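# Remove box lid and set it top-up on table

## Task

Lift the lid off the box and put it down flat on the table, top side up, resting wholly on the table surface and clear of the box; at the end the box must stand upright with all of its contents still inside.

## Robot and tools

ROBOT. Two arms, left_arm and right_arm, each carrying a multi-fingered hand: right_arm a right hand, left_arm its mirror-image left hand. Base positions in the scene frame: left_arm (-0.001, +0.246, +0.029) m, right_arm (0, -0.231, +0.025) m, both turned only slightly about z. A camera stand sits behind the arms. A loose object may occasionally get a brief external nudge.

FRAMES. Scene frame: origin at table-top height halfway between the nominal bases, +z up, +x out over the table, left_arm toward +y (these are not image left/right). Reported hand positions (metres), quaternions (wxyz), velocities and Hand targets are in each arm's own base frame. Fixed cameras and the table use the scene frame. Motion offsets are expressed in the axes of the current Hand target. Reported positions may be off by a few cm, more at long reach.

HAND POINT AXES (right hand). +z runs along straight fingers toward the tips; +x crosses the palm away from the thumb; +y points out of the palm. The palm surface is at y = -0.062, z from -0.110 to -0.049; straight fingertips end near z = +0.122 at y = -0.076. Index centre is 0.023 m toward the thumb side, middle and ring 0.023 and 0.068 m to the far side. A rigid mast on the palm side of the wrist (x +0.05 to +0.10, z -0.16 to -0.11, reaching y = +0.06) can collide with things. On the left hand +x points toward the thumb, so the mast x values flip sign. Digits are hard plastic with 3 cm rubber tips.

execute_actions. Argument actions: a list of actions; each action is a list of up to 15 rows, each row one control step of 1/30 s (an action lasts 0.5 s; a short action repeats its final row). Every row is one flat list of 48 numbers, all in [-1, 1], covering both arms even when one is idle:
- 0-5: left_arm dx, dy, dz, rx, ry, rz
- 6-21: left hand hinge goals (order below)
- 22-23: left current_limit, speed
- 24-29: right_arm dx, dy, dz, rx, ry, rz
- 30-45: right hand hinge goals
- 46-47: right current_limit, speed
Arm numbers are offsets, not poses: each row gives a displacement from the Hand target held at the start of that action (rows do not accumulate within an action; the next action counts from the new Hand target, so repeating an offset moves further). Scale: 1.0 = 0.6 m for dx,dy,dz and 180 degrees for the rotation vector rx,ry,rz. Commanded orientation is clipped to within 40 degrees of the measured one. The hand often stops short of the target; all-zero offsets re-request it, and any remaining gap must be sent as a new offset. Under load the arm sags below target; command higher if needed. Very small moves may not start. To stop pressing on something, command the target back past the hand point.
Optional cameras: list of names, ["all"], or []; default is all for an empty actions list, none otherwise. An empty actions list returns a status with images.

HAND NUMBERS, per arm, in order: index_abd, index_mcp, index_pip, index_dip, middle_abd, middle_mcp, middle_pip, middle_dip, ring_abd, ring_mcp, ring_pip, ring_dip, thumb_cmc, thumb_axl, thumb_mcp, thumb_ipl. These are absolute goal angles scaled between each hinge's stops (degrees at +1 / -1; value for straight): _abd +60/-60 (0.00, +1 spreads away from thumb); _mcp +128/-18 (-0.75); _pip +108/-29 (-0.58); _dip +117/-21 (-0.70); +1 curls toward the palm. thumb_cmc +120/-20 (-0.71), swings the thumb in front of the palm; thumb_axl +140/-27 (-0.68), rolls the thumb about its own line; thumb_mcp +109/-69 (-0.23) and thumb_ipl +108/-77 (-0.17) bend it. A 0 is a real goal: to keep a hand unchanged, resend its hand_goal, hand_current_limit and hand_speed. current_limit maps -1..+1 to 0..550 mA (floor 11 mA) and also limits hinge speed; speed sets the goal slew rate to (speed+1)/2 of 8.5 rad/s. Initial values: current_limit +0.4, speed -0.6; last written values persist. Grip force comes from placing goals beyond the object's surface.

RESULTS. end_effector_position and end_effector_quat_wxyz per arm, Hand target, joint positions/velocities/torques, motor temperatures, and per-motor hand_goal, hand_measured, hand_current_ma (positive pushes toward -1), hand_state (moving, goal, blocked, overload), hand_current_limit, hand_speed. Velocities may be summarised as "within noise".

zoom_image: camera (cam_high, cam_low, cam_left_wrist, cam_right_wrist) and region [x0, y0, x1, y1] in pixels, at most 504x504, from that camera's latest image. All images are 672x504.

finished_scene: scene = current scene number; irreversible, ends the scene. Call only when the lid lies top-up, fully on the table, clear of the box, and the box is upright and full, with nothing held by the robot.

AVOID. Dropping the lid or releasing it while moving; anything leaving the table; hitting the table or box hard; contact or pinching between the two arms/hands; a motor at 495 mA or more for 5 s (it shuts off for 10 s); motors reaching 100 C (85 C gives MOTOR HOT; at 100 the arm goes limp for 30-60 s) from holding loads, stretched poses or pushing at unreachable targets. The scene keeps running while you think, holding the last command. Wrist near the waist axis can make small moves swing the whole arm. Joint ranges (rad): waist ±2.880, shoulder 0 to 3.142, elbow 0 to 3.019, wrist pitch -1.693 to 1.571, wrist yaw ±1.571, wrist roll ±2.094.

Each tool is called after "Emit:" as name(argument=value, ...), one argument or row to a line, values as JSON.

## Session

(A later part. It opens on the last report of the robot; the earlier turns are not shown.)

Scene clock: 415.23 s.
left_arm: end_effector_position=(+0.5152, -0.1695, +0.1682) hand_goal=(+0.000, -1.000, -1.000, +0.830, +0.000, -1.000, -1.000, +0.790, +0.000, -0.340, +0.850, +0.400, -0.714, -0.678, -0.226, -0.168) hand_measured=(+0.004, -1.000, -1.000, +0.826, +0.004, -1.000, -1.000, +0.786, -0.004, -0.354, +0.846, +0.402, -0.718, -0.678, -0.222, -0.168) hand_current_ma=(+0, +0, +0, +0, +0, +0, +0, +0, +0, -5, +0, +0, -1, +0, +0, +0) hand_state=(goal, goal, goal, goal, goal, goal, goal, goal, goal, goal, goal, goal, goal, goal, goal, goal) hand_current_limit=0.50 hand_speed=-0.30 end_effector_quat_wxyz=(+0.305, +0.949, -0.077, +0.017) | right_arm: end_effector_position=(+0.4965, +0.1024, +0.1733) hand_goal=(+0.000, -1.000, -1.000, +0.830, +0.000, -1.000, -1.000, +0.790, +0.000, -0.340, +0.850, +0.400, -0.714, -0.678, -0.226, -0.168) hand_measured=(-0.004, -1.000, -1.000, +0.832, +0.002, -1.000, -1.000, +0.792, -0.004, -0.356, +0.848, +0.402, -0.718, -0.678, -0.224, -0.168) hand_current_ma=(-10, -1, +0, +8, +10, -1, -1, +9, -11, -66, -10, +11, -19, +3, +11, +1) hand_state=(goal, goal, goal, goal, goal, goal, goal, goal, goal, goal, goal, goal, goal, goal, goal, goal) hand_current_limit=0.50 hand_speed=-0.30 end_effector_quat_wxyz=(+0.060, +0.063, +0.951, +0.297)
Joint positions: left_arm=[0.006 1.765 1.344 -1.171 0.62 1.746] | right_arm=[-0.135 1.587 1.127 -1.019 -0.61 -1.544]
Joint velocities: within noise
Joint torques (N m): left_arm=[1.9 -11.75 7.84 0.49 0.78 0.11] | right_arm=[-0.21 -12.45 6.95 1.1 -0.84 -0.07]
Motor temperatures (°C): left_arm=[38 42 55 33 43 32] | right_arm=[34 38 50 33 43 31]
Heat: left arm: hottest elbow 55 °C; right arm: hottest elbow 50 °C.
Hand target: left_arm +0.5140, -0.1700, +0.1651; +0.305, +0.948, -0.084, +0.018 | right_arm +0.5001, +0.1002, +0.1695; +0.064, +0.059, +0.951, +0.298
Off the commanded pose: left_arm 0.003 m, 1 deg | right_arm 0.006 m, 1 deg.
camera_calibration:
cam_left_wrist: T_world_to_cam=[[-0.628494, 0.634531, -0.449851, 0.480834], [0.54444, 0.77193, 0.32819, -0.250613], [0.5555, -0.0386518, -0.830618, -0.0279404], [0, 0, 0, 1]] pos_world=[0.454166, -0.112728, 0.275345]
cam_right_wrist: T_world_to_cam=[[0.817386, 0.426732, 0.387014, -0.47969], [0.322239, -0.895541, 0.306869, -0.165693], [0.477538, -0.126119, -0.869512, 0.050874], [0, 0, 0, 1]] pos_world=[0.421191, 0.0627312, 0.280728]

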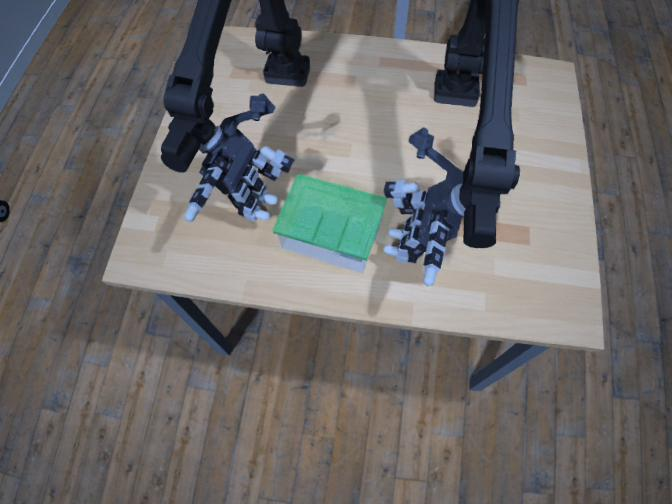

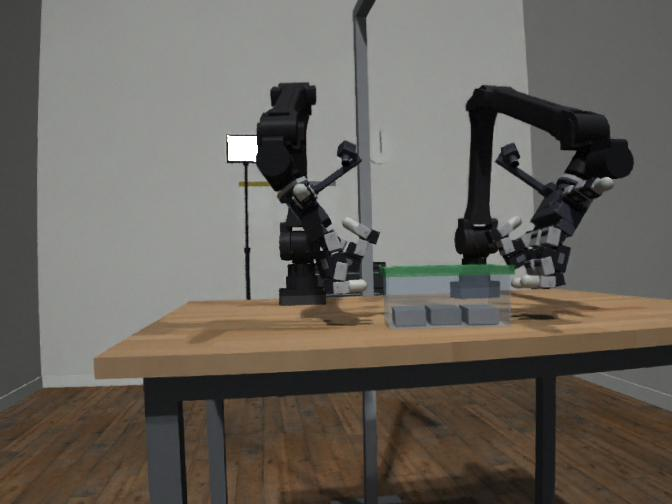

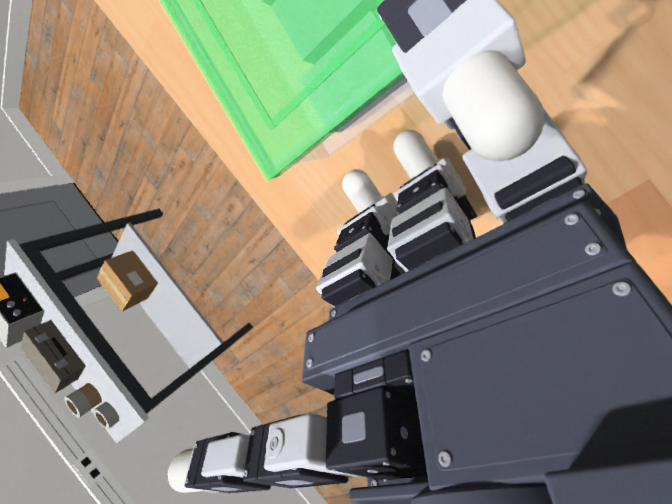

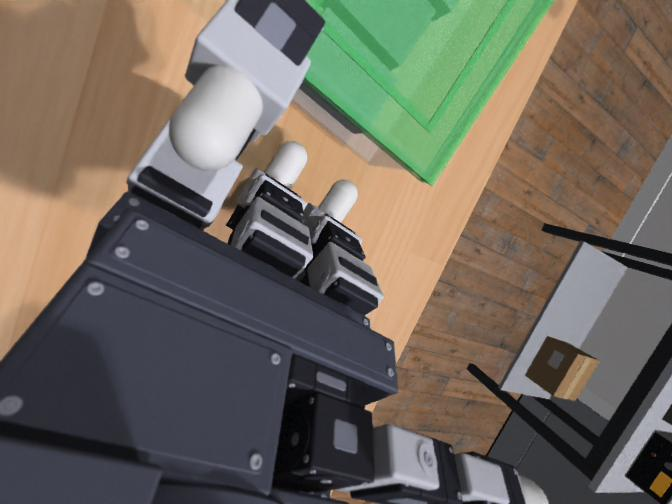

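Emit:
execute_actions(
  actions=[
    [[0,0.0113,0.0202,0,0,0, 0,-1,-1,0.83,0,-1,-1,0.79,0,-0.34,0.85,0.4,-0.714,-0.678,-0.226,-0.168,0.5,-0.3, 0,0.0153,0.023,0,0,0, 0,-1,-1,0.83,0,-1,-1,0.79,0,-0.34,0.85,0.4,-0.714,-0.678,-0.226,-0.168,0.5,-0.3]],
    [[0,0.0113,0.0122,0,0,0, 0,-1,-1,0.83,0,-1,-1,0.79,0,-0.34,0.85,0.4,-0.714,-0.678,-0.226,-0.168,0.5,-0.3, 0,0.0153,0.015,0,0,0, 0,-1,-1,0.83,0,-1,-1,0.79,0,-0.34,0.85,0.4,-0.714,-0.678,-0.226,-0.168,0.5,-0.3]],
  ],
  cameras=["cam_low","cam_left_wrist","cam_right_wrist","cam_high"],
)

Emit:
zoom_image(
  camera="cam_low",
  region=[340, 240, 560, 350],
)

Scene clock: 425.43 s.
left_arm: end_effector_position=(+0.5112, -0.1889, +0.1599) hand_goal=(+0.000, -1.000, -1.000, +0.830, +0.000, -1.000, -1.000, +0.790, +0.000, -0.340, +0.850, +0.400, -0.714, -0.678, -0.226, -0.168) hand_measured=(+0.004, -1.000, -1.000, +0.826, +0.004, -1.000, -1.000, +0.786, -0.004, -0.354, +0.846, +0.402, -0.718, -0.678, -0.222, -0.168) hand_current_ma=(+0, +0, +0, +0, +0, +0, +0, +0, +0, -5, +0, +0, -1, +0, +0, +0) hand_state=(goal, goal, goal, goal, goal, goal, goal, goal, goal, goal, goal, goal, goal, goal, goal, goal) hand_current_limit=0.50 hand_speed=-0.30 end_effector_quat_wxyz=(+0.304, +0.948, -0.087, +0.020) | right_arm: end_effector_position=(+0.5016, +0.1241, +0.1692) hand_goal=(+0.000, -1.000, -1.000, +0.830, +0.000, -1.000, -1.000, +0.790, +0.000, -0.340, +0.850, +0.400, -0.714, -0.678, -0.226, -0.168) hand_measured=(-0.002, -1.000, -1.000, +0.832, +0.002, -1.000, -1.000, +0.792, -0.004, -0.356, +0.848, +0.402, -0.718, -0.678, -0.224, -0.168) hand_current_ma=(-10, -1, +0, +8, +10, -1, -1, +9, -11, -66, -10, +11, -19, +3, +11, +1) hand_state=(goal, goal, goal, goal, goal, goal, goal, goal, goal, goal, goal, goal, goal, goal, goal, goal) hand_current_limit=0.50 hand_speed=-0.30 end_effector_quat_wxyz=(+0.068, +0.056, +0.950, +0.298)
Joint positions: left_arm=[-0.032 1.765 1.32 -1.12 0.62 1.72] | right_arm=[-0.086 1.591 1.114 -0.954 -0.608 -1.495]
Joint torques (N m): left_arm=[1.67 -11.46 7.68 0.59 0.79 -0.13] | right_arm=[1.32 -11.63 6.84 1.2 -0.64 0.12]
Heat: left arm: hottest elbow 54 °C; right arm: hottest elbow 49 °C.
Hand target: left_arm +0.5113, -0.1922, +0.1571; +0.305, +0.948, -0.084, +0.018 | right_arm +0.5050, +0.1279, +0.1616; +0.064, +0.059, +0.951, +0.298
Off the commanded pose: left_arm 0.004 m, 0 deg | right_arm 0.009 m, 1 deg.
camera_calibration:
cam_left_wrist: T_world_to_cam=[[-0.612413, 0.644771, -0.457406, 0.481891], [0.553342, 0.762851, 0.334472, -0.23796], [0.56459, -0.0482671, -0.823959, -0.0408379], [0, 0, 0, 1]] pos_world=[0.449847, -0.131153, 0.266362]
cam_right_wrist: T_world_to_cam=[[0.805682, 0.433245, 0.40395, -0.489304], [0.323017, -0.892971, 0.313469, -0.148396], [0.496524, -0.122073, -0.859396, 0.0358495], [0, 0, 0, 1]] pos_world=[0.424358, 0.0838519, 0.274981]

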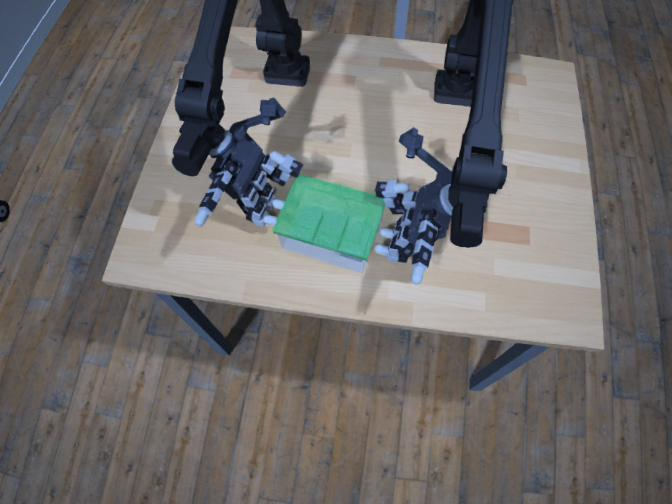

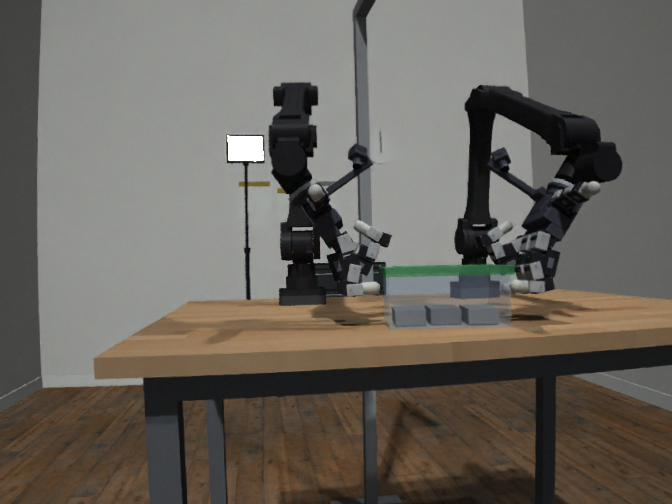

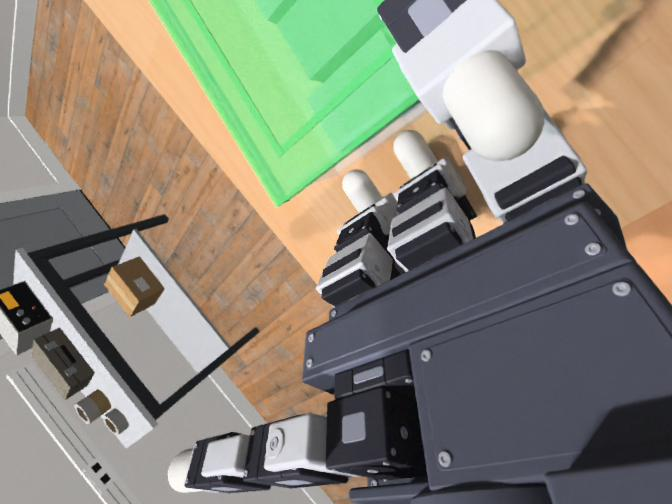

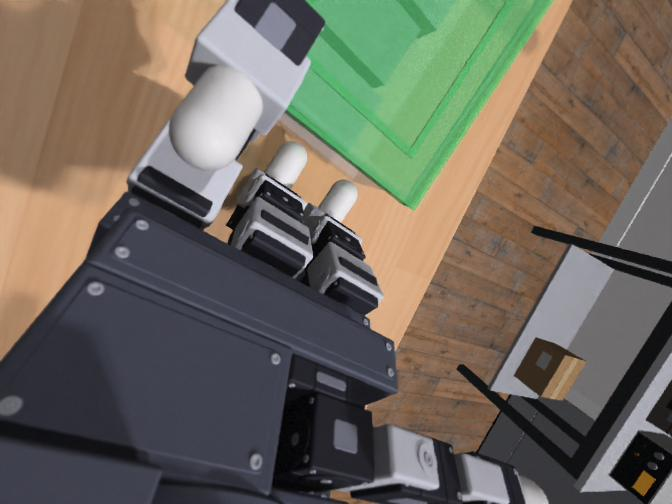

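Scaled by 2.291 from the camera's 672x504 image, which has a finer 960x720 frame.

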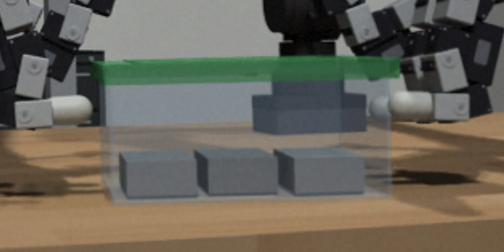

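Emit:
execute_actions(
  actions=[
    [[0,0.0136,0.0096,0,0,0, 0,-1,-1,0.83,0,-1,-1,0.79,0,-0.34,0.85,0.4,-0.714,-0.678,-0.226,-0.168,0.5,-0.3, 0,0.019,0.0134,0,0,0, 0,-1,-1,0.83,0,-1,-1,0.79,0,-0.34,0.85,0.4,-0.714,-0.678,-0.226,-0.168,0.5,-0.3]],
    [[0.001,0.0231,-0.004,0,0,0, 0,-1,-1,0.83,0,-1,-1,0.79,0,-0.34,0.85,0.4,-0.714,-0.678,-0.226,-0.168,0.5,-0.3, -0.001,0.0231,-0.004,0,0,0, 0,-1,-1,0.83,0,-1,-1,0.79,0,-0.34,0.85,0.4,-0.714,-0.678,-0.226,-0.168,0.5,-0.3]],
  ],
  cameras=["cam_low","cam_left_wrist","cam_right_wrist","cam_high"],
)

Emit:
zoom_image(
  camera="cam_low",
  region=[340, 240, 560, 350],
)

Scene clock: 430.00 s.
left_arm: end_effector_position=(+0.5108, -0.1994, +0.1567) hand_goal=(+0.000, -1.000, -1.000, +0.830, +0.000, -1.000, -1.000, +0.790, +0.000, -0.340, +0.850, +0.400, -0.714, -0.678, -0.226, -0.168) hand_measured=(+0.004, -1.000, -1.000, +0.826, +0.002, -1.000, -1.000, +0.788, +0.004, -0.354, +0.846, +0.402, -0.718, -0.678, -0.222, -0.168) hand_current_ma=(+0, +0, +0, +0, +0, +0, +0, +0, +0, -5, +0, +0, -1, +0, +0, +0) hand_state=(goal, goal, goal, goal, goal, goal, goal, goal, goal, goal, goal, goal, goal, goal, goal, goal) hand_current_limit=0.50 hand_speed=-0.30 end_effector_quat_wxyz=(+0.302, +0.950, -0.080, +0.015) | right_arm: end_effector_position=(+0.5059, +0.1366, +0.1668) hand_goal=(+0.000, -1.000, -1.000, +0.830, +0.000, -1.000, -1.000, +0.790, +0.000, -0.340, +0.850, +0.400, -0.714, -0.678, -0.226, -0.168) hand_measured=(+0.000, -1.000, -1.000, +0.832, +0.000, -1.000, -1.000, +0.800, -0.004, -0.354, +0.848, +0.402, -0.718, -0.678, -0.224, -0.168) hand_current_ma=(-2, -1, +0, +9, +1, +0, -1, +44, -11, -64, -10, +11, -19, +3, +11, +1) hand_state=(goal, goal, goal, goal, goal, goal, goal, goal, goal, goal, goal, goal, goal, goal, goal, goal) hand_current_limit=0.50 hand_speed=-0.30 end_effector_quat_wxyz=(+0.064, +0.069, +0.951, +0.294)
Joint positions: left_arm=[-0.054 1.765 1.313 -1.105 0.615 1.681] | right_arm=[-0.054 1.592 1.113 -0.933 -0.593 -1.432]
Joint velocities: left_arm=[within noise] | right_arm=[-0.005 0.005 -0.002 0.012 -0.037 -0.168]
Joint torques (N m): left_arm=[-0.09 -13.98 8.2 0.27 0.95 -0.23] | right_arm=[3.31 -12.63 7.95 0.75 -0.98 0.18]
Heat: left arm: hottest elbow 53 °C; right arm: hottest elbow 49 °C.
Hand target: left_arm +0.5081, -0.2119, +0.1670; +0.305, +0.948, -0.084, +0.018 | right_arm +0.5084, +0.1515, +0.1716; +0.064, +0.059, +0.951, +0.298
Off the commanded pose: left_arm 0.016 m, 1 deg | right_arm 0.016 m, 1 deg.
camera_calibration:
cam_left_wrist: T_world_to_cam=[[-0.625466, 0.64076, -0.445218, 0.4909], [0.550184, 0.766793, 0.330645, -0.225655], [0.553254, -0.0381444, -0.832139, -0.0346478], [0, 0, 0, 1]] pos_world=[0.450362, -0.14284, 0.264337]
cam_right_wrist: T_world_to_cam=[[0.821563, 0.41806, 0.387635, -0.500493], [0.309097, -0.89794, 0.31331, -0.130186], [0.479055, -0.137587, -0.866935, 0.0453877], [0, 0, 0, 1]] pos_world=[0.429684, 0.0985818, 0.274145]

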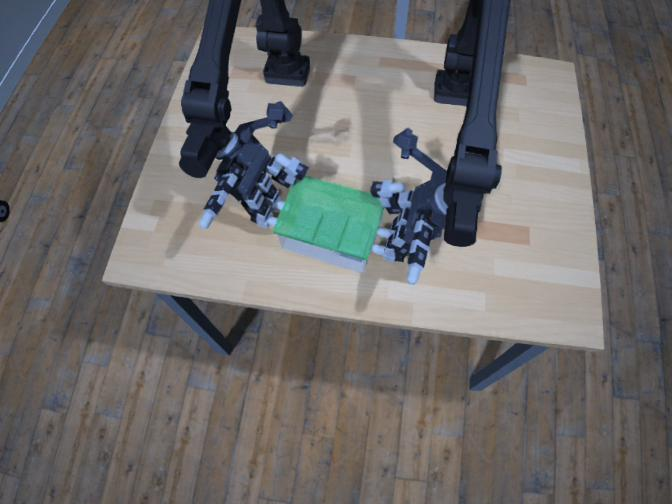

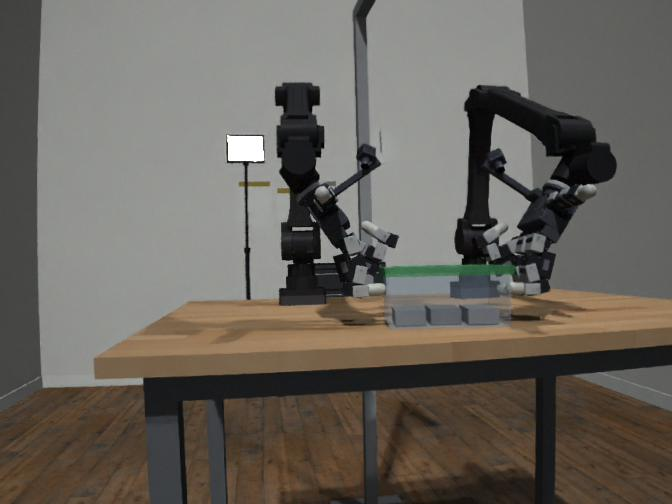

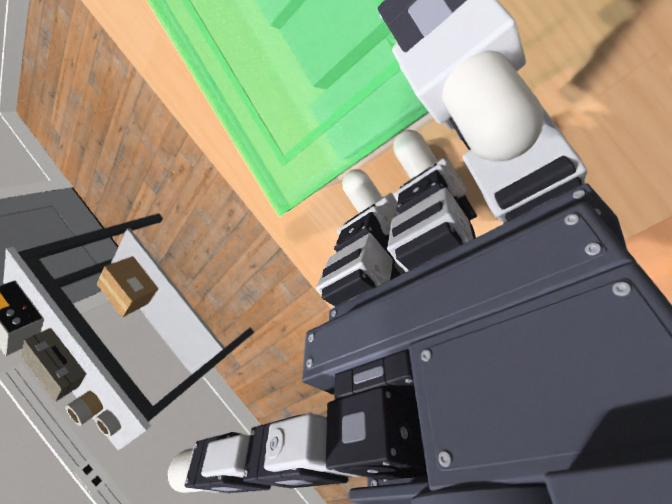

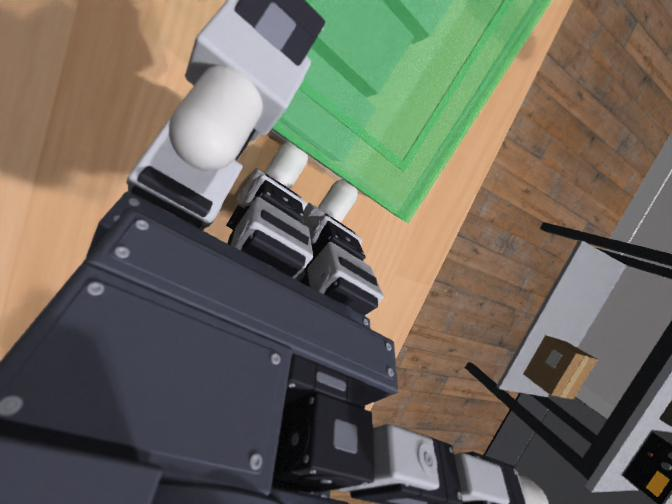

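Scaled by 2.291 from the camera's 672x504 image, which has a finer 960x720 frame.

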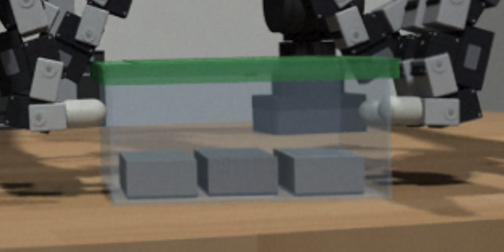

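Emit:
execute_actions(
  actions=[
    [[0.0018,0.0307,-0.0149,0,0,0, 0,-1,-1,0.83,0,-1,-1,0.79,0,-0.34,0.85,0.4,-0.714,-0.678,-0.226,-0.168,0.6,-0.3, -0.0022,0.0345,-0.0204,0,0,0, 0,-1,-1,0.83,0,-1,-1,0.79,0,-0.34,0.85,0.4,-0.714,-0.678,-0.226,-0.168,0.6,-0.3]],
  ],
  cameras=["cam_low"],
)

Emit:
zoom_image(
  camera="cam_low",
  region=[340, 240, 560, 350],
)

Scene clock: 432.47 s.
left_arm: end_effector_position=(+0.5093, -0.2019, +0.1601) hand_goal=(+0.000, -1.000, -1.000, +0.830, +0.000, -1.000, -1.000, +0.790, +0.000, -0.340, +0.850, +0.400, -0.714, -0.678, -0.226, -0.168) hand_measured=(+0.004, -1.000, -1.000, +0.826, -0.008, -1.000, -1.000, +0.776, +0.004, -0.356, +0.846, +0.402, -0.718, -0.678, -0.222, -0.168) hand_current_ma=(+0, +0, +0, +0, -1, +0, +0, -4, +0, -6, +0, +0, -1, +0, +0, +0) hand_state=(goal, goal, goal, goal, goal, goal, goal, goal, goal, goal, goal, goal, goal, goal, goal, goal) hand_current_limit=0.60 hand_speed=-0.30 end_effector_quat_wxyz=(+0.294, +0.953, -0.070, +0.010) | right_arm: end_effector_position=(+0.5056, +0.1385, +0.1654) hand_goal=(+0.000, -1.000, -1.000, +0.830, +0.000, -1.000, -1.000, +0.790, +0.000, -0.340, +0.850, +0.400, -0.714, -0.678, -0.226, -0.168) hand_measured=(+0.000, -1.000, -1.000, +0.832, -0.022, -1.000, -1.000, +0.800, -0.004, -0.354, +0.848, +0.402, -0.718, -0.678, -0.224, -0.168) hand_current_ma=(-2, -1, +0, +9, -77, -1, -1, +43, -11, -64, -10, +11, -19, +3, +11, +1) hand_state=(goal, goal, goal, goal, blocked, goal, goal, goal, goal, goal, goal, goal, goal, goal, goal, goal) hand_current_limit=0.60 hand_speed=-0.30 end_effector_quat_wxyz=(+0.053, +0.080, +0.953, +0.289)
Joint positions: left_arm=[-0.063 1.752 1.313 -1.117 0.598 1.651] | right_arm=[-0.046 1.591 1.117 -0.951 -0.579 -1.407]
Joint torques (N m): left_arm=[0.15 -14.1 9.68 -0.24 1.52 -0.14] | right_arm=[3.49 -15.15 9.35 -0.25 -1.47 0.16]
Heat: left arm: hottest elbow 53 °C; right arm: hottest elbow 49 °C.
Hand target: left_arm +0.5062, -0.2216, +0.1851; +0.305, +0.948, -0.084, +0.018 | right_arm +0.5093, +0.1613, +0.1935; +0.064, +0.059, +0.951, +0.298
Off the commanded pose: left_arm 0.032 m, 2 deg | right_arm 0.036 m, 3 deg.
Images, in order (width x height): cam_low 672x504.

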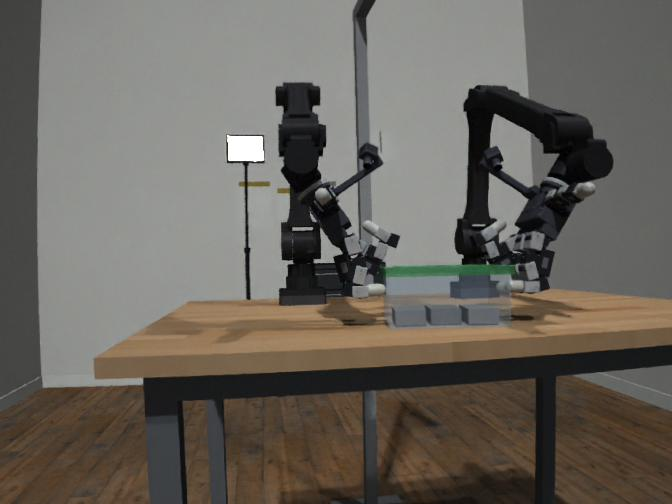

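Scaled by 2.291 from the camera's 672x504 image, which has a finer 960x720 frame.

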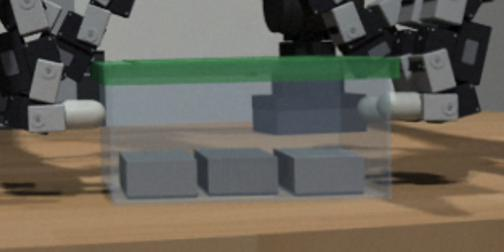

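Emit:
execute_actions(
  actions=[
    [[0.0012,0.0114,-0.0163,0,0.012,0, 0,-1,-1,0.83,0,-1,-1,0.79,0,-0.34,0.85,0.4,-0.714,-0.678,-0.226,-0.168,0.6,-0.3, -0.0015,0.0142,-0.0204,0,-0.015,0, 0,-1,-1,0.83,0,-1,-1,0.79,0,-0.34,0.85,0.4,-0.714,-0.678,-0.226,-0.168,0.6,-0.3]],
  ],
  cameras=["cam_low"],
)

Emit:
zoom_image(
  camera="cam_low",
  region=[340, 240, 560, 350],
)

Scene clock: 434.43 s.
left_arm: end_effector_position=(+0.5108, -0.2020, +0.1779) hand_goal=(+0.000, -1.000, -1.000, +0.830, +0.000, -1.000, -1.000, +0.790, +0.000, -0.340, +0.850, +0.400, -0.714, -0.678, -0.226, -0.168) hand_measured=(+0.004, -1.000, -1.000, +0.826, +0.000, -1.000, -1.000, +0.776, +0.004, -0.356, +0.846, +0.402, -0.718, -0.678, -0.222, -0.168) hand_current_ma=(+0, +0, +0, +0, +0, +0, +0, -4, +0, -6, +0, +0, -1, +0, +0, +0) hand_state=(goal, goal, goal, goal, goal, goal, goal, goal, goal, goal, goal, goal, goal, goal, goal, goal) hand_current_limit=0.60 hand_speed=-0.30 end_effector_quat_wxyz=(+0.295, +0.953, -0.063, +0.024) | right_arm: end_effector_position=(+0.5065, +0.1400, +0.1731) hand_goal=(+0.000, -1.000, -1.000, +0.830, +0.000, -1.000, -1.000, +0.790, +0.000, -0.340, +0.850, +0.400, -0.714, -0.678, -0.226, -0.168) hand_measured=(+0.000, -1.000, -1.000, +0.832, -0.006, -1.000, -1.000, +0.768, -0.004, -0.354, +0.848, +0.402, -0.718, -0.678, -0.224, -0.168) hand_current_ma=(-2, -1, +0, +8, -21, -2, -1, -95, -11, -64, -10, +11, -19, +3, +11, +1) hand_state=(goal, goal, goal, goal, goal, goal, goal, blocked, goal, goal, goal, goal, goal, goal, goal, goal) hand_current_limit=0.60 hand_speed=-0.30 end_effector_quat_wxyz=(+0.059, +0.089, +0.954, +0.281)
Joint positions: left_arm=[-0.063 1.716 1.313 -1.115 0.598 1.622] | right_arm=[-0.037 1.568 1.117 -0.951 -0.561 -1.373]
Joint torques (N m): left_arm=[-0.91 -13.8 8.5 0.95 1.61 -0.08] | right_arm=[3.72 -15.68 8.76 1.1 -1.83 0.21]
Heat: left arm: hottest elbow 53 °C; right arm: hottest elbow 49 °C.
Hand target: left_arm +0.5059, -0.2215, +0.1970; +0.307, +0.948, -0.078, +0.036 | right_arm +0.5088, +0.1613, +0.2083; +0.086, +0.066, +0.949, +0.297
Off the commanded pose: left_arm 0.028 m, 3 deg | right_arm 0.041 m, 5 deg.
Images, in order (width x height): cam_low 672x504.

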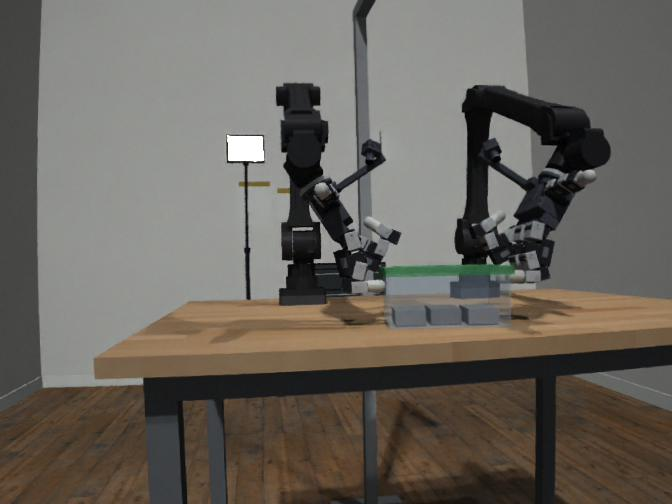

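Scaled by 2.291 from the camera's 672x504 image, which has a finer 960x720 frame.

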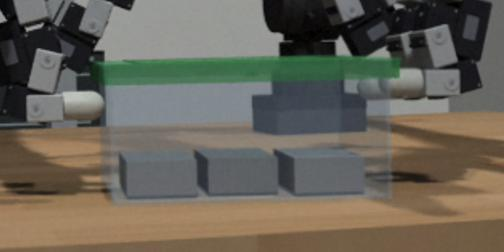

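Emit:
execute_actions(
  actions=[
    [[0,0,0,0,0,0, 0,-1,-1,0.83,0,-1,-1,0.79,0,-0.34,0.85,0.4,-0.714,-0.678,-0.226,-0.168,0.6,-0.3, -0.0006,0.0057,-0.0082,0,0,0, 0,-1,-1,0.83,0,-1,-1,0.79,0,-0.34,0.85,0.4,-0.714,-0.678,-0.226,-0.168,0.6,-0.3]],
  ],
  cameras=["cam_low","cam_left_wrist","cam_right_wrist"],
)

Emit:
zoom_image(
  camera="cam_low",
  region=[340, 240, 560, 350],
)

Scene clock: 436.60 s.
left_arm: end_effector_position=(+0.5108, -0.2020, +0.1779) hand_goal=(+0.000, -1.000, -1.000, +0.830, +0.000, -1.000, -1.000, +0.790, +0.000, -0.340, +0.850, +0.400, -0.714, -0.678, -0.226, -0.168) hand_measured=(+0.004, -1.000, -1.000, +0.826, +0.000, -1.000, -1.000, +0.776, +0.004, -0.356, +0.846, +0.402, -0.718, -0.678, -0.222, -0.168) hand_current_ma=(+0, +0, +0, +0, +0, +0, +0, -4, +0, -6, +0, +0, -1, +0, +0, +0) hand_state=(goal, goal, goal, goal, goal, goal, goal, goal, goal, goal, goal, goal, goal, goal, goal, goal) hand_current_limit=0.60 hand_speed=-0.30 end_effector_quat_wxyz=(+0.295, +0.953, -0.062, +0.024) | right_arm: end_effector_position=(+0.5063, +0.1399, +0.1754) hand_goal=(+0.000, -1.000, -1.000, +0.830, +0.000, -1.000, -1.000, +0.790, +0.000, -0.340, +0.850, +0.400, -0.714, -0.678, -0.226, -0.168) hand_measured=(+0.000, -1.000, -1.000, +0.832, -0.002, -1.000, -1.000, +0.766, -0.004, -0.354, +0.848, +0.402, -0.718, -0.678, -0.224, -0.168) hand_current_ma=(-2, -1, +0, +8, -8, -2, -1, -103, -11, -64, -10, +11, -19, +3, +11, +1) hand_state=(goal, goal, goal, goal, goal, goal, goal, blocked, goal, goal, goal, goal, goal, goal, goal, goal) hand_current_limit=0.60 hand_speed=-0.30 end_effector_quat_wxyz=(+0.061, +0.089, +0.954, +0.281)
Joint positions: left_arm=[-0.063 1.716 1.313 -1.115 0.598 1.622] | right_arm=[-0.037 1.563 1.117 -0.951 -0.56 -1.372]
Joint torques (N m): left_arm=[-1.08 -14.04 8.54 0.73 1.63 -0.18] | right_arm=[3.19 -17.08 9.22 0.54 -1.86 0.19]
Heat: left arm: hottest elbow 53 °C; right arm: hottest elbow 49 °C.
Hand target: left_arm +0.5059, -0.2215, +0.1970; +0.307, +0.948, -0.078, +0.036 | right_arm +0.5084, +0.1612, +0.2143; +0.086, +0.066, +0.949, +0.297
Off the commanded pose: left_arm 0.028 m, 3 deg | right_arm 0.044 m, 4 deg.
camera_calibration:
cam_left_wrist: T_world_to_cam=[[-0.647148, 0.622479, -0.440136, 0.508453], [0.517346, 0.782628, 0.346188, -0.213466], [0.559957, -0.00366751, -0.828513, -0.0143057], [0, 0, 0, 1]] pos_world=[0.447491, -0.149489, 0.285835]
cam_right_wrist: T_world_to_cam=[[0.843831, 0.395526, 0.362642, -0.509284], [0.281301, -0.901552, 0.328745, -0.118089], [0.456968, -0.175394, -0.872019, 0.0704383], [0, 0, 0, 1]] pos_world=[0.43078, 0.107326, 0.284933]
Images, in order (width x height): cam_low 672x504, cam_left_wrist 672x504, cam_right_wrist 672x504.

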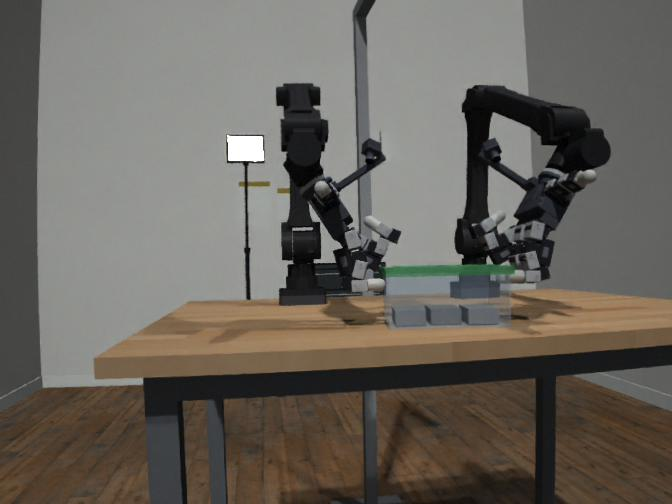

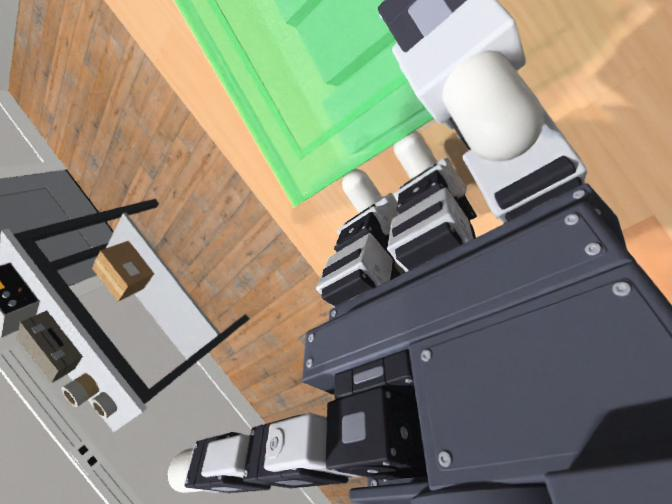

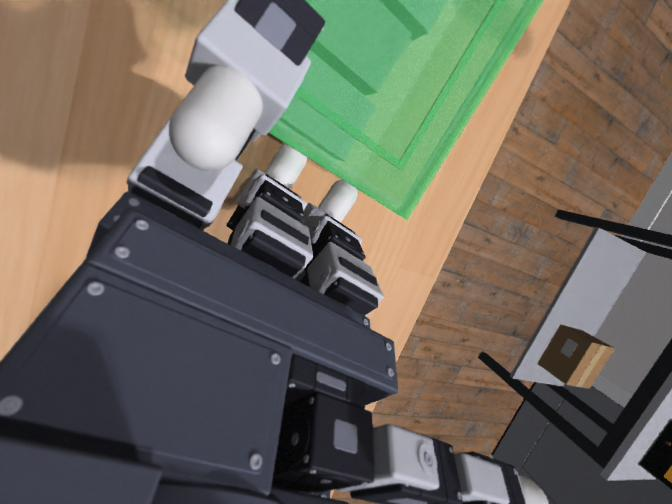

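Scaled by 2.291 from the camera's 672x504 image, which has a finer 960x720 frame.

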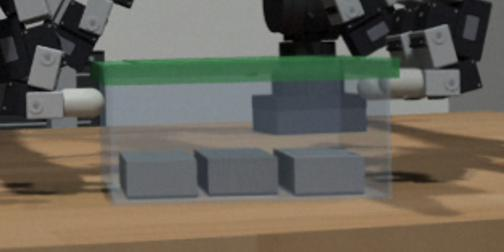

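Emit:
execute_actions(
  actions=[
    [[0.0006,0.0057,-0.0082,0,0,0, 0,-1,-1,0.88,0,-1,-1,0.79,0,-0.34,0.85,0.4,-0.714,-0.678,-0.226,-0.168,0.7,-0.3, -0.0008,0.0076,-0.0109,0,-0.005,0, 0,-1,-1,0.89,0,-1,-1,0.79,0,-0.34,0.85,0.4,-0.714,-0.678,-0.226,-0.168,0.7,-0.3]],
  ],
  cameras=["cam_low"],
)

Emit:
zoom_image(
  camera="cam_low",
  region=[340, 240, 560, 350],
)

Scene clock: 439.43 s.
left_arm: end_effector_position=(+0.5112, -0.2019, +0.1778) hand_goal=(+0.000, -1.000, -1.000, +0.880, +0.000, -1.000, -1.000, +0.790, +0.000, -0.340, +0.850, +0.400, -0.714, -0.678, -0.226, -0.168) hand_measured=(+0.002, -1.000, -1.000, +0.864, +0.000, -1.000, -1.000, +0.776, +0.004, -0.356, +0.846, +0.402, -0.718, -0.678, -0.222, -0.168) hand_current_ma=(+0, +0, +0, -5, +0, +0, +0, -4, +0, -6, +0, +0, -1, +0, +0, +0) hand_state=(goal, goal, goal, goal, goal, goal, goal, goal, goal, goal, goal, goal, goal, goal, goal, goal) hand_current_limit=0.70 hand_speed=-0.30 end_effector_quat_wxyz=(+0.294, +0.953, -0.061, +0.023) | right_arm: end_effector_position=(+0.5067, +0.1399, +0.1824) hand_goal=(+0.000, -1.000, -1.000, +0.890, +0.000, -1.000, -1.000, +0.790, +0.000, -0.340, +0.850, +0.400, -0.714, -0.678, -0.226, -0.168) hand_measured=(+0.000, -1.000, -1.000, +0.880, +0.000, -1.000, -1.000, +0.766, -0.004, -0.354, +0.848, +0.402, -0.718, -0.678, -0.224, -0.168) hand_current_ma=(-2, -1, +0, -42, -1, -2, -1, -103, -11, -64, -10, +11, -19, +3, +11, +1) hand_state=(goal, goal, goal, goal, goal, goal, goal, blocked, goal, goal, goal, goal, goal, goal, goal, goal) hand_current_limit=0.70 hand_speed=-0.30 end_effector_quat_wxyz=(+0.066, +0.094, +0.953, +0.280)
Joint positions: left_arm=[-0.063 1.716 1.313 -1.115 0.597 1.618] | right_arm=[-0.035 1.546 1.117 -0.952 -0.556 -1.355]
Joint torques (N m): left_arm=[-0.85 -14.27 9.13 0.32 1.65 -0.06] | right_arm=[3.9 -15.97 9.29 0.64 -1.89 0.14]
Heat: left arm: hottest elbow 52 °C; right arm: hottest elbow 49 °C.
Hand target: left_arm +0.5056, -0.2214, +0.2030; +0.307, +0.948, -0.078, +0.036 | right_arm +0.5078, +0.1614, +0.2223; +0.094, +0.068, +0.948, +0.296
Off the commanded pose: left_arm 0.032 m, 3 deg | right_arm 0.045 m, 5 deg.
Images, in order (width x height): cam_low 672x504.

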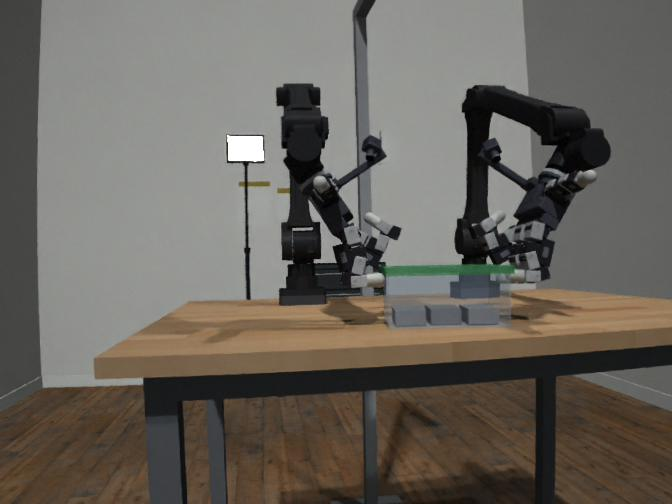

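Scaled by 2.291 from the camera's 672x504 image, which has a finer 960x720 frame.

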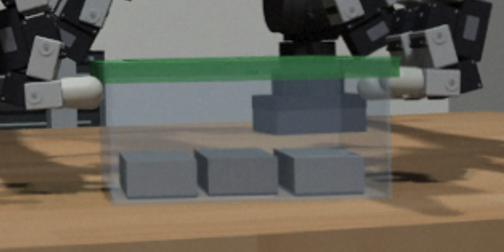

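Emit:
execute_actions(
  actions=[
    [[0.001,0.0231,-0.004,0,0,0, 0,-1,-1,0.88,0,-1,-1,0.79,0,-0.34,0.85,0.4,-0.714,-0.678,-0.226,-0.168,0.7,-0.3, -0.0004,0.0174,0.0042,0,0,0, 0,-1,-1,0.89,0,-1,-1,0.79,0,-0.34,0.85,0.4,-0.714,-0.678,-0.226,-0.168,0.7,-0.3]],
  ],
  cameras=["cam_low"],
)

Emit:
zoom_image(
  camera="cam_low",
  region=[340, 240, 560, 350],
)

Scene clock: 441.47 s.
left_arm: end_effector_position=(+0.5114, -0.2037, +0.1784) hand_goal=(+0.000, -1.000, -1.000, +0.880, +0.000, -1.000, -1.000, +0.790, +0.000, -0.340, +0.850, +0.400, -0.714, -0.678, -0.226, -0.168) hand_measured=(+0.000, -1.000, -1.000, +0.866, -0.004, -1.000, -1.000, +0.770, +0.004, -0.356, +0.846, +0.402, -0.718, -0.678, -0.222, -0.168) hand_current_ma=(+0, +0, +0, -4, +0, +0, +0, -9, +0, -6, +0, +0, -1, +0, +0, +0) hand_state=(goal, goal, goal, goal, goal, goal, goal, blocked, goal, goal, goal, goal, goal, goal, goal, goal) hand_current_limit=0.70 hand_speed=-0.30 end_effector_quat_wxyz=(+0.288, +0.956, -0.054, +0.022) | right_arm: end_effector_position=(+0.5074, +0.1415, +0.1823) hand_goal=(+0.000, -1.000, -1.000, +0.890, +0.000, -1.000, -1.000, +0.790, +0.000, -0.340, +0.850, +0.400, -0.714, -0.678, -0.226, -0.168) hand_measured=(+0.000, -1.000, -1.000, +0.880, -0.002, -1.000, -1.000, +0.766, -0.004, -0.354, +0.848, +0.402, -0.718, -0.678, -0.224, -0.168) hand_current_ma=(-2, -1, +0, -42, -8, -3, -1, -103, -11, -64, -10, +11, -19, +3, +11, +1) hand_state=(goal, goal, goal, goal, goal, goal, goal, blocked, goal, goal, goal, goal, goal, goal, goal, goal) hand_current_limit=0.70 hand_speed=-0.30 end_effector_quat_wxyz=(+0.065, +0.101, +0.954, +0.275)
Joint positions: left_arm=[-0.07 1.71 1.313 -1.116 0.584 1.597] | right_arm=[-0.028 1.542 1.117 -0.952 -0.543 -1.334]
Joint torques (N m): left_arm=[-1.61 -15.38 10.06 0.01 2.04 -0.09] | right_arm=[4.48 -16.21 9.99 0.68 -2.26 0.16]
Heat: left arm: hottest elbow 52 °C; right arm: hottest elbow 49 °C.
Hand target: left_arm +0.5037, -0.2311, +0.2130; +0.307, +0.948, -0.078, +0.036 | right_arm +0.5094, +0.1713, +0.2264; +0.094, +0.068, +0.948, +0.296
Off the commanded pose: left_arm 0.045 m, 4 deg | right_arm 0.053 m, 6 deg.
Images, in order (width x height): cam_low 672x504.

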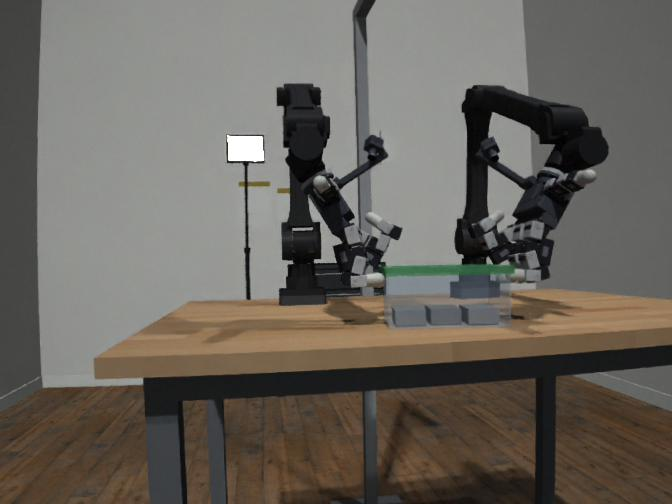

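Scaled by 2.291 from the camera's 672x504 image, which has a finer 960x720 frame.

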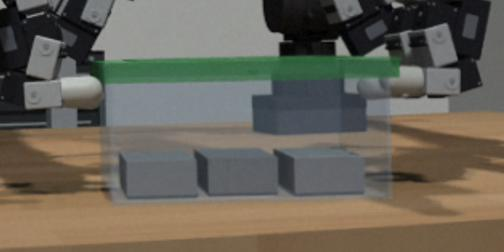

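Emit:
execute_actions(
  actions=[
    [[0.001,0.0095,-0.0136,0,0.003,0, 0,-1,-1,0.88,0,-1,-1,0.79,0,-0.34,0.85,0.4,-0.714,-0.678,-0.226,-0.168,0.7,-0.3, -0.0008,0.0076,-0.0109,0,-0.003,0, 0,-1,-1,0.91,0,-1,-1,0.79,0,-0.34,0.85,0.4,-0.714,-0.678,-0.226,-0.168,0.7,-0.3]],
    [[0.001,0.0095,-0.0136,0,0,0, 0,-1,-1,0.89,0,-1,-1,0.79,0,-0.34,0.85,0.4,-0.714,-0.678,-0.226,-0.168,0.7,-0.3, -0.0008,0.0076,-0.0109,0,0,0, 0,-1,-1,0.91,0,-1,-1,0.79,0,-0.34,0.85,0.4,-0.714,-0.678,-0.226,-0.168,0.7,-0.3]],
  ],
  cameras=["cam_low"],
)

Emit:
zoom_image(
  camera="cam_low",
  region=[340, 240, 560, 350],
)

Scene clock: 443.67 s.
left_arm: end_effector_position=(+0.5073, -0.2031, +0.1823) hand_goal=(+0.000, -1.000, -1.000, +0.890, +0.000, -1.000, -1.000, +0.790, +0.000, -0.340, +0.850, +0.400, -0.714, -0.678, -0.226, -0.168) hand_measured=(-0.004, -1.000, -1.000, +0.876, -0.014, -1.000, -1.000, +0.754, +0.004, -0.356, +0.846, +0.402, -0.718, -0.678, -0.222, -0.168) hand_current_ma=(+0, +0, +0, -4, -3, +0, +0, -24, +0, -6, +0, +0, -1, +0, +0, +0) hand_state=(goal, goal, goal, goal, goal, goal, goal, blocked, goal, goal, goal, goal, goal, goal, goal, goal) hand_current_limit=0.70 hand_speed=-0.30 end_effector_quat_wxyz=(+0.285, +0.957, -0.046, +0.012) | right_arm: end_effector_position=(+0.5051, +0.1419, +0.1860) hand_goal=(+0.000, -1.000, -1.000, +0.910, +0.000, -1.000, -1.000, +0.790, +0.000, -0.340, +0.850, +0.400, -0.714, -0.678, -0.226, -0.168) hand_measured=(-0.006, -1.000, -1.000, +0.890, -0.010, -1.000, -1.000, +0.762, -0.004, -0.354, +0.848, +0.402, -0.718, -0.678, -0.224, -0.168) hand_current_ma=(-19, -1, +0, -82, -35, -2, -1, -119, -11, -64, -10, +11, -19, +3, +11, +1) hand_state=(goal, goal, goal, goal, goal, goal, goal, blocked, goal, goal, goal, goal, goal, goal, goal, goal) hand_current_limit=0.70 hand_speed=-0.30 end_effector_quat_wxyz=(+0.061, +0.108, +0.954, +0.273)
Joint positions: left_arm=[-0.071 1.698 1.313 -1.143 0.577 1.583] | right_arm=[-0.024 1.53 1.117 -0.968 -0.536 -1.316]
Joint torques (N m): left_arm=[-0.91 -15.79 11.71 -0.18 2.33 -0.01] | right_arm=[4.48 -16.73 10.55 0.32 -2.42 -0.02]
Heat: left arm: hottest elbow 52 °C; right arm: hottest elbow 49 °C.
Hand target: left_arm +0.5026, -0.2308, +0.2329; +0.307, +0.948, -0.076, +0.041 | right_arm +0.5081, +0.1712, +0.2424; +0.098, +0.069, +0.948, +0.296
Off the commanded pose: left_arm 0.058 m, 5 deg | right_arm 0.064 m, 7 deg.
Images, in order (width x height): cam_low 672x504.

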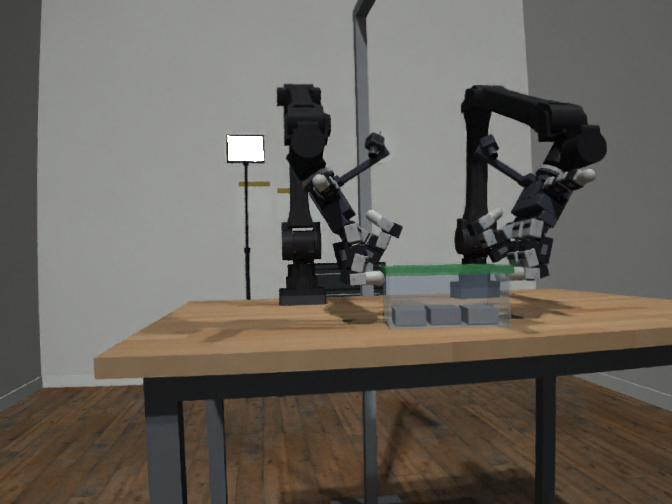

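Scaled by 2.291 from the camera's 672x504 image, which has a finer 960x720 frame.

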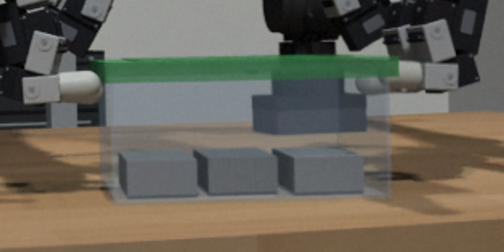

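Emit:
execute_actions(
  actions=[],
)

Emit:
zoom_image(
  camera="cam_high",
  region=[250, 160, 410, 280],
)

Emit:
zoom_image(
  camera="cam_low",
  region=[350, 250, 410, 300],
)

Emit:
zoom_image(
  camera="cam_low",
  region=[480, 250, 540, 300],
)

Scene clock: 447.33 s.
left_arm: end_effector_position=(+0.5073, -0.2031, +0.1823) hand_goal=(+0.000, -1.000, -1.000, +0.890, +0.000, -1.000, -1.000, +0.790, +0.000, -0.340, +0.850, +0.400, -0.714, -0.678, -0.226, -0.168) hand_measured=(-0.004, -1.000, -1.000, +0.876, -0.014, -1.000, -1.000, +0.754, +0.004, -0.356, +0.846, +0.402, -0.718, -0.678, -0.222, -0.168) hand_current_ma=(+0, +0, +0, -4, -3, +0, +0, -24, +0, -6, +0, +0, -1, +0, +0, +0) hand_state=(goal, goal, goal, goal, goal, goal, goal, blocked, goal, goal, goal, goal, goal, goal, goal, goal) hand_current_limit=0.70 hand_speed=-0.30 end_effector_quat_wxyz=(+0.285, +0.957, -0.046, +0.012) | right_arm: end_effector_position=(+0.5051, +0.1419, +0.1860) hand_goal=(+0.000, -1.000, -1.000, +0.910, +0.000, -1.000, -1.000, +0.790, +0.000, -0.340, +0.850, +0.400, -0.714, -0.678, -0.226, -0.168) hand_measured=(-0.006, -1.000, -1.000, +0.890, -0.010, -1.000, -1.000, +0.762, -0.004, -0.354, +0.848, +0.402, -0.718, -0.678, -0.224, -0.168) hand_current_ma=(-19, -1, +0, -82, -35, -2, -1, -119, -11, -64, -10, +11, -19, +3, +11, +1) hand_state=(goal, goal, goal, goal, goal, goal, goal, blocked, goal, goal, goal, goal, goal, goal, goal, goal) hand_current_limit=0.70 hand_speed=-0.30 end_effector_quat_wxyz=(+0.061, +0.108, +0.954, +0.273)
Joint positions: left_arm=[-0.071 1.698 1.313 -1.143 0.577 1.583] | right_arm=[-0.024 1.53 1.117 -0.968 -0.536 -1.316]
Joint velocities: within noise
Joint torques (N m): left_arm=[-1.49 -16.67 11.54 -0.32 2.29 -0.03] | right_arm=[4.95 -16.67 10.76 0.35 -2.42 0.05]
Motor temperatures (°C): left_arm=[38 42 53 33 43 32] | right_arm=[34 37 49 33 43 31]
Heat: left arm: hottest elbow 53 °C; right arm: hottest elbow 49 °C.
Hand target: left_arm +0.5026, -0.2308, +0.2329; +0.307, +0.948, -0.076, +0.041 | right_arm +0.5081, +0.1712, +0.2424; +0.098, +0.069, +0.948, +0.296
Off the commanded pose: left_arm 0.058 m, 5 deg | right_arm 0.064 m, 7 deg.
camera_calibration:
cam_left_wrist: T_world_to_cam=[[-0.675729, 0.614568, -0.407058, 0.515627], [0.507844, 0.78837, 0.347228, -0.206521], [0.534307, 0.0279099, -0.844829, 0.0138172], [0, 0, 0, 1]] pos_world=[0.445922, -0.154459, 0.293273]
cam_right_wrist: T_world_to_cam=[[0.86325, 0.367587, 0.345948, -0.515561], [0.250655, -0.907038, 0.33831, -0.104963], [0.438146, -0.205333, -0.875138, 0.0949073], [0, 0, 0, 1]] pos_world=[0.429784, 0.113796, 0.296924]

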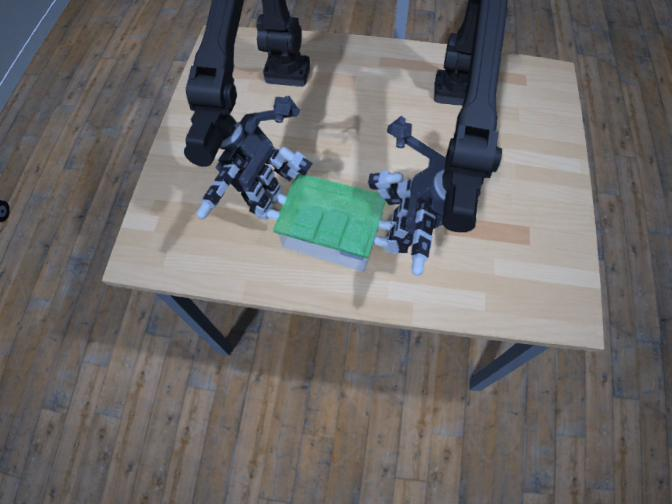

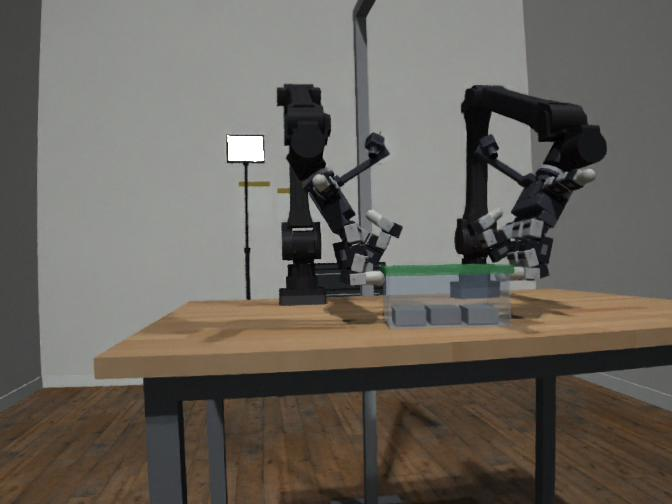

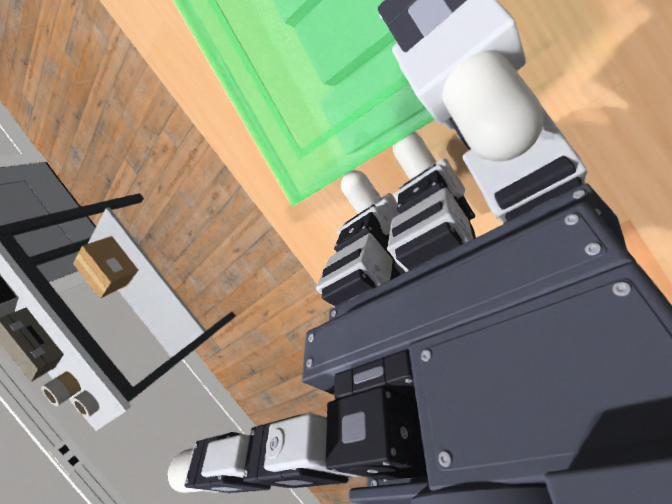

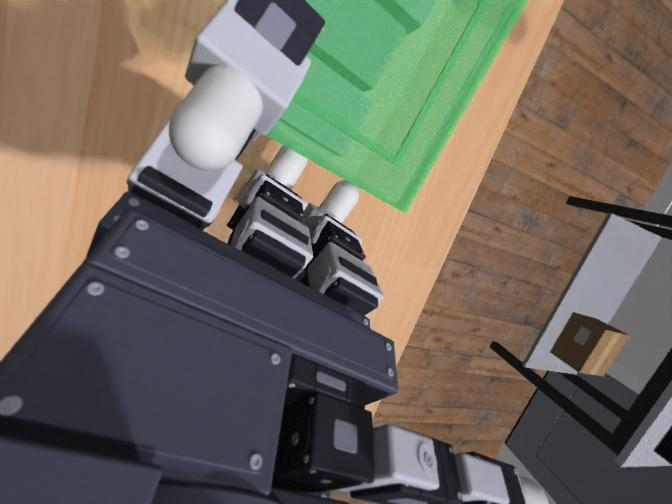

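Scaled by 3.150 from the camera's 672x504 image, which has a finer 960x720 frame.

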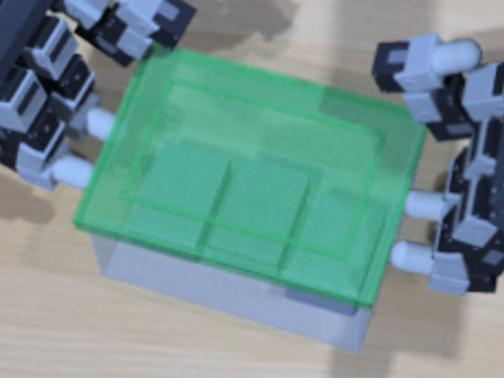

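Scaled by 8.400 from the camera's 672x504 image, which has a finer 960x720 frame.

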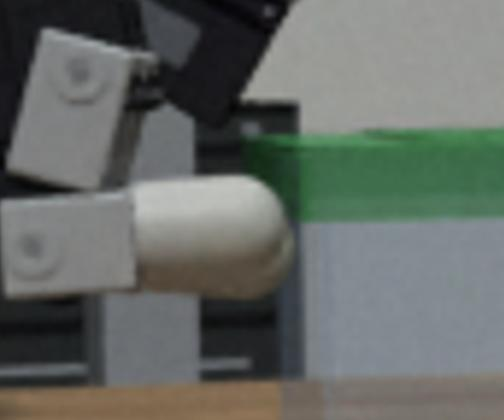

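Scaled by 8.400 from the camera's 672x504 image, which has a finer 960x720 frame.

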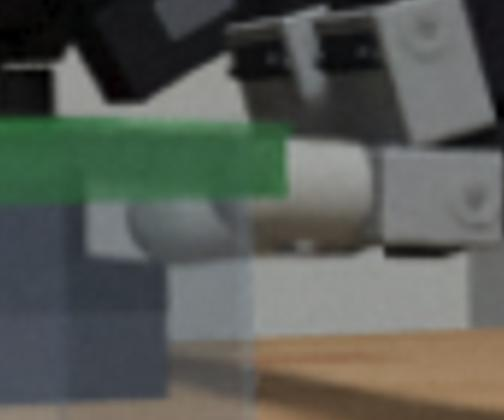

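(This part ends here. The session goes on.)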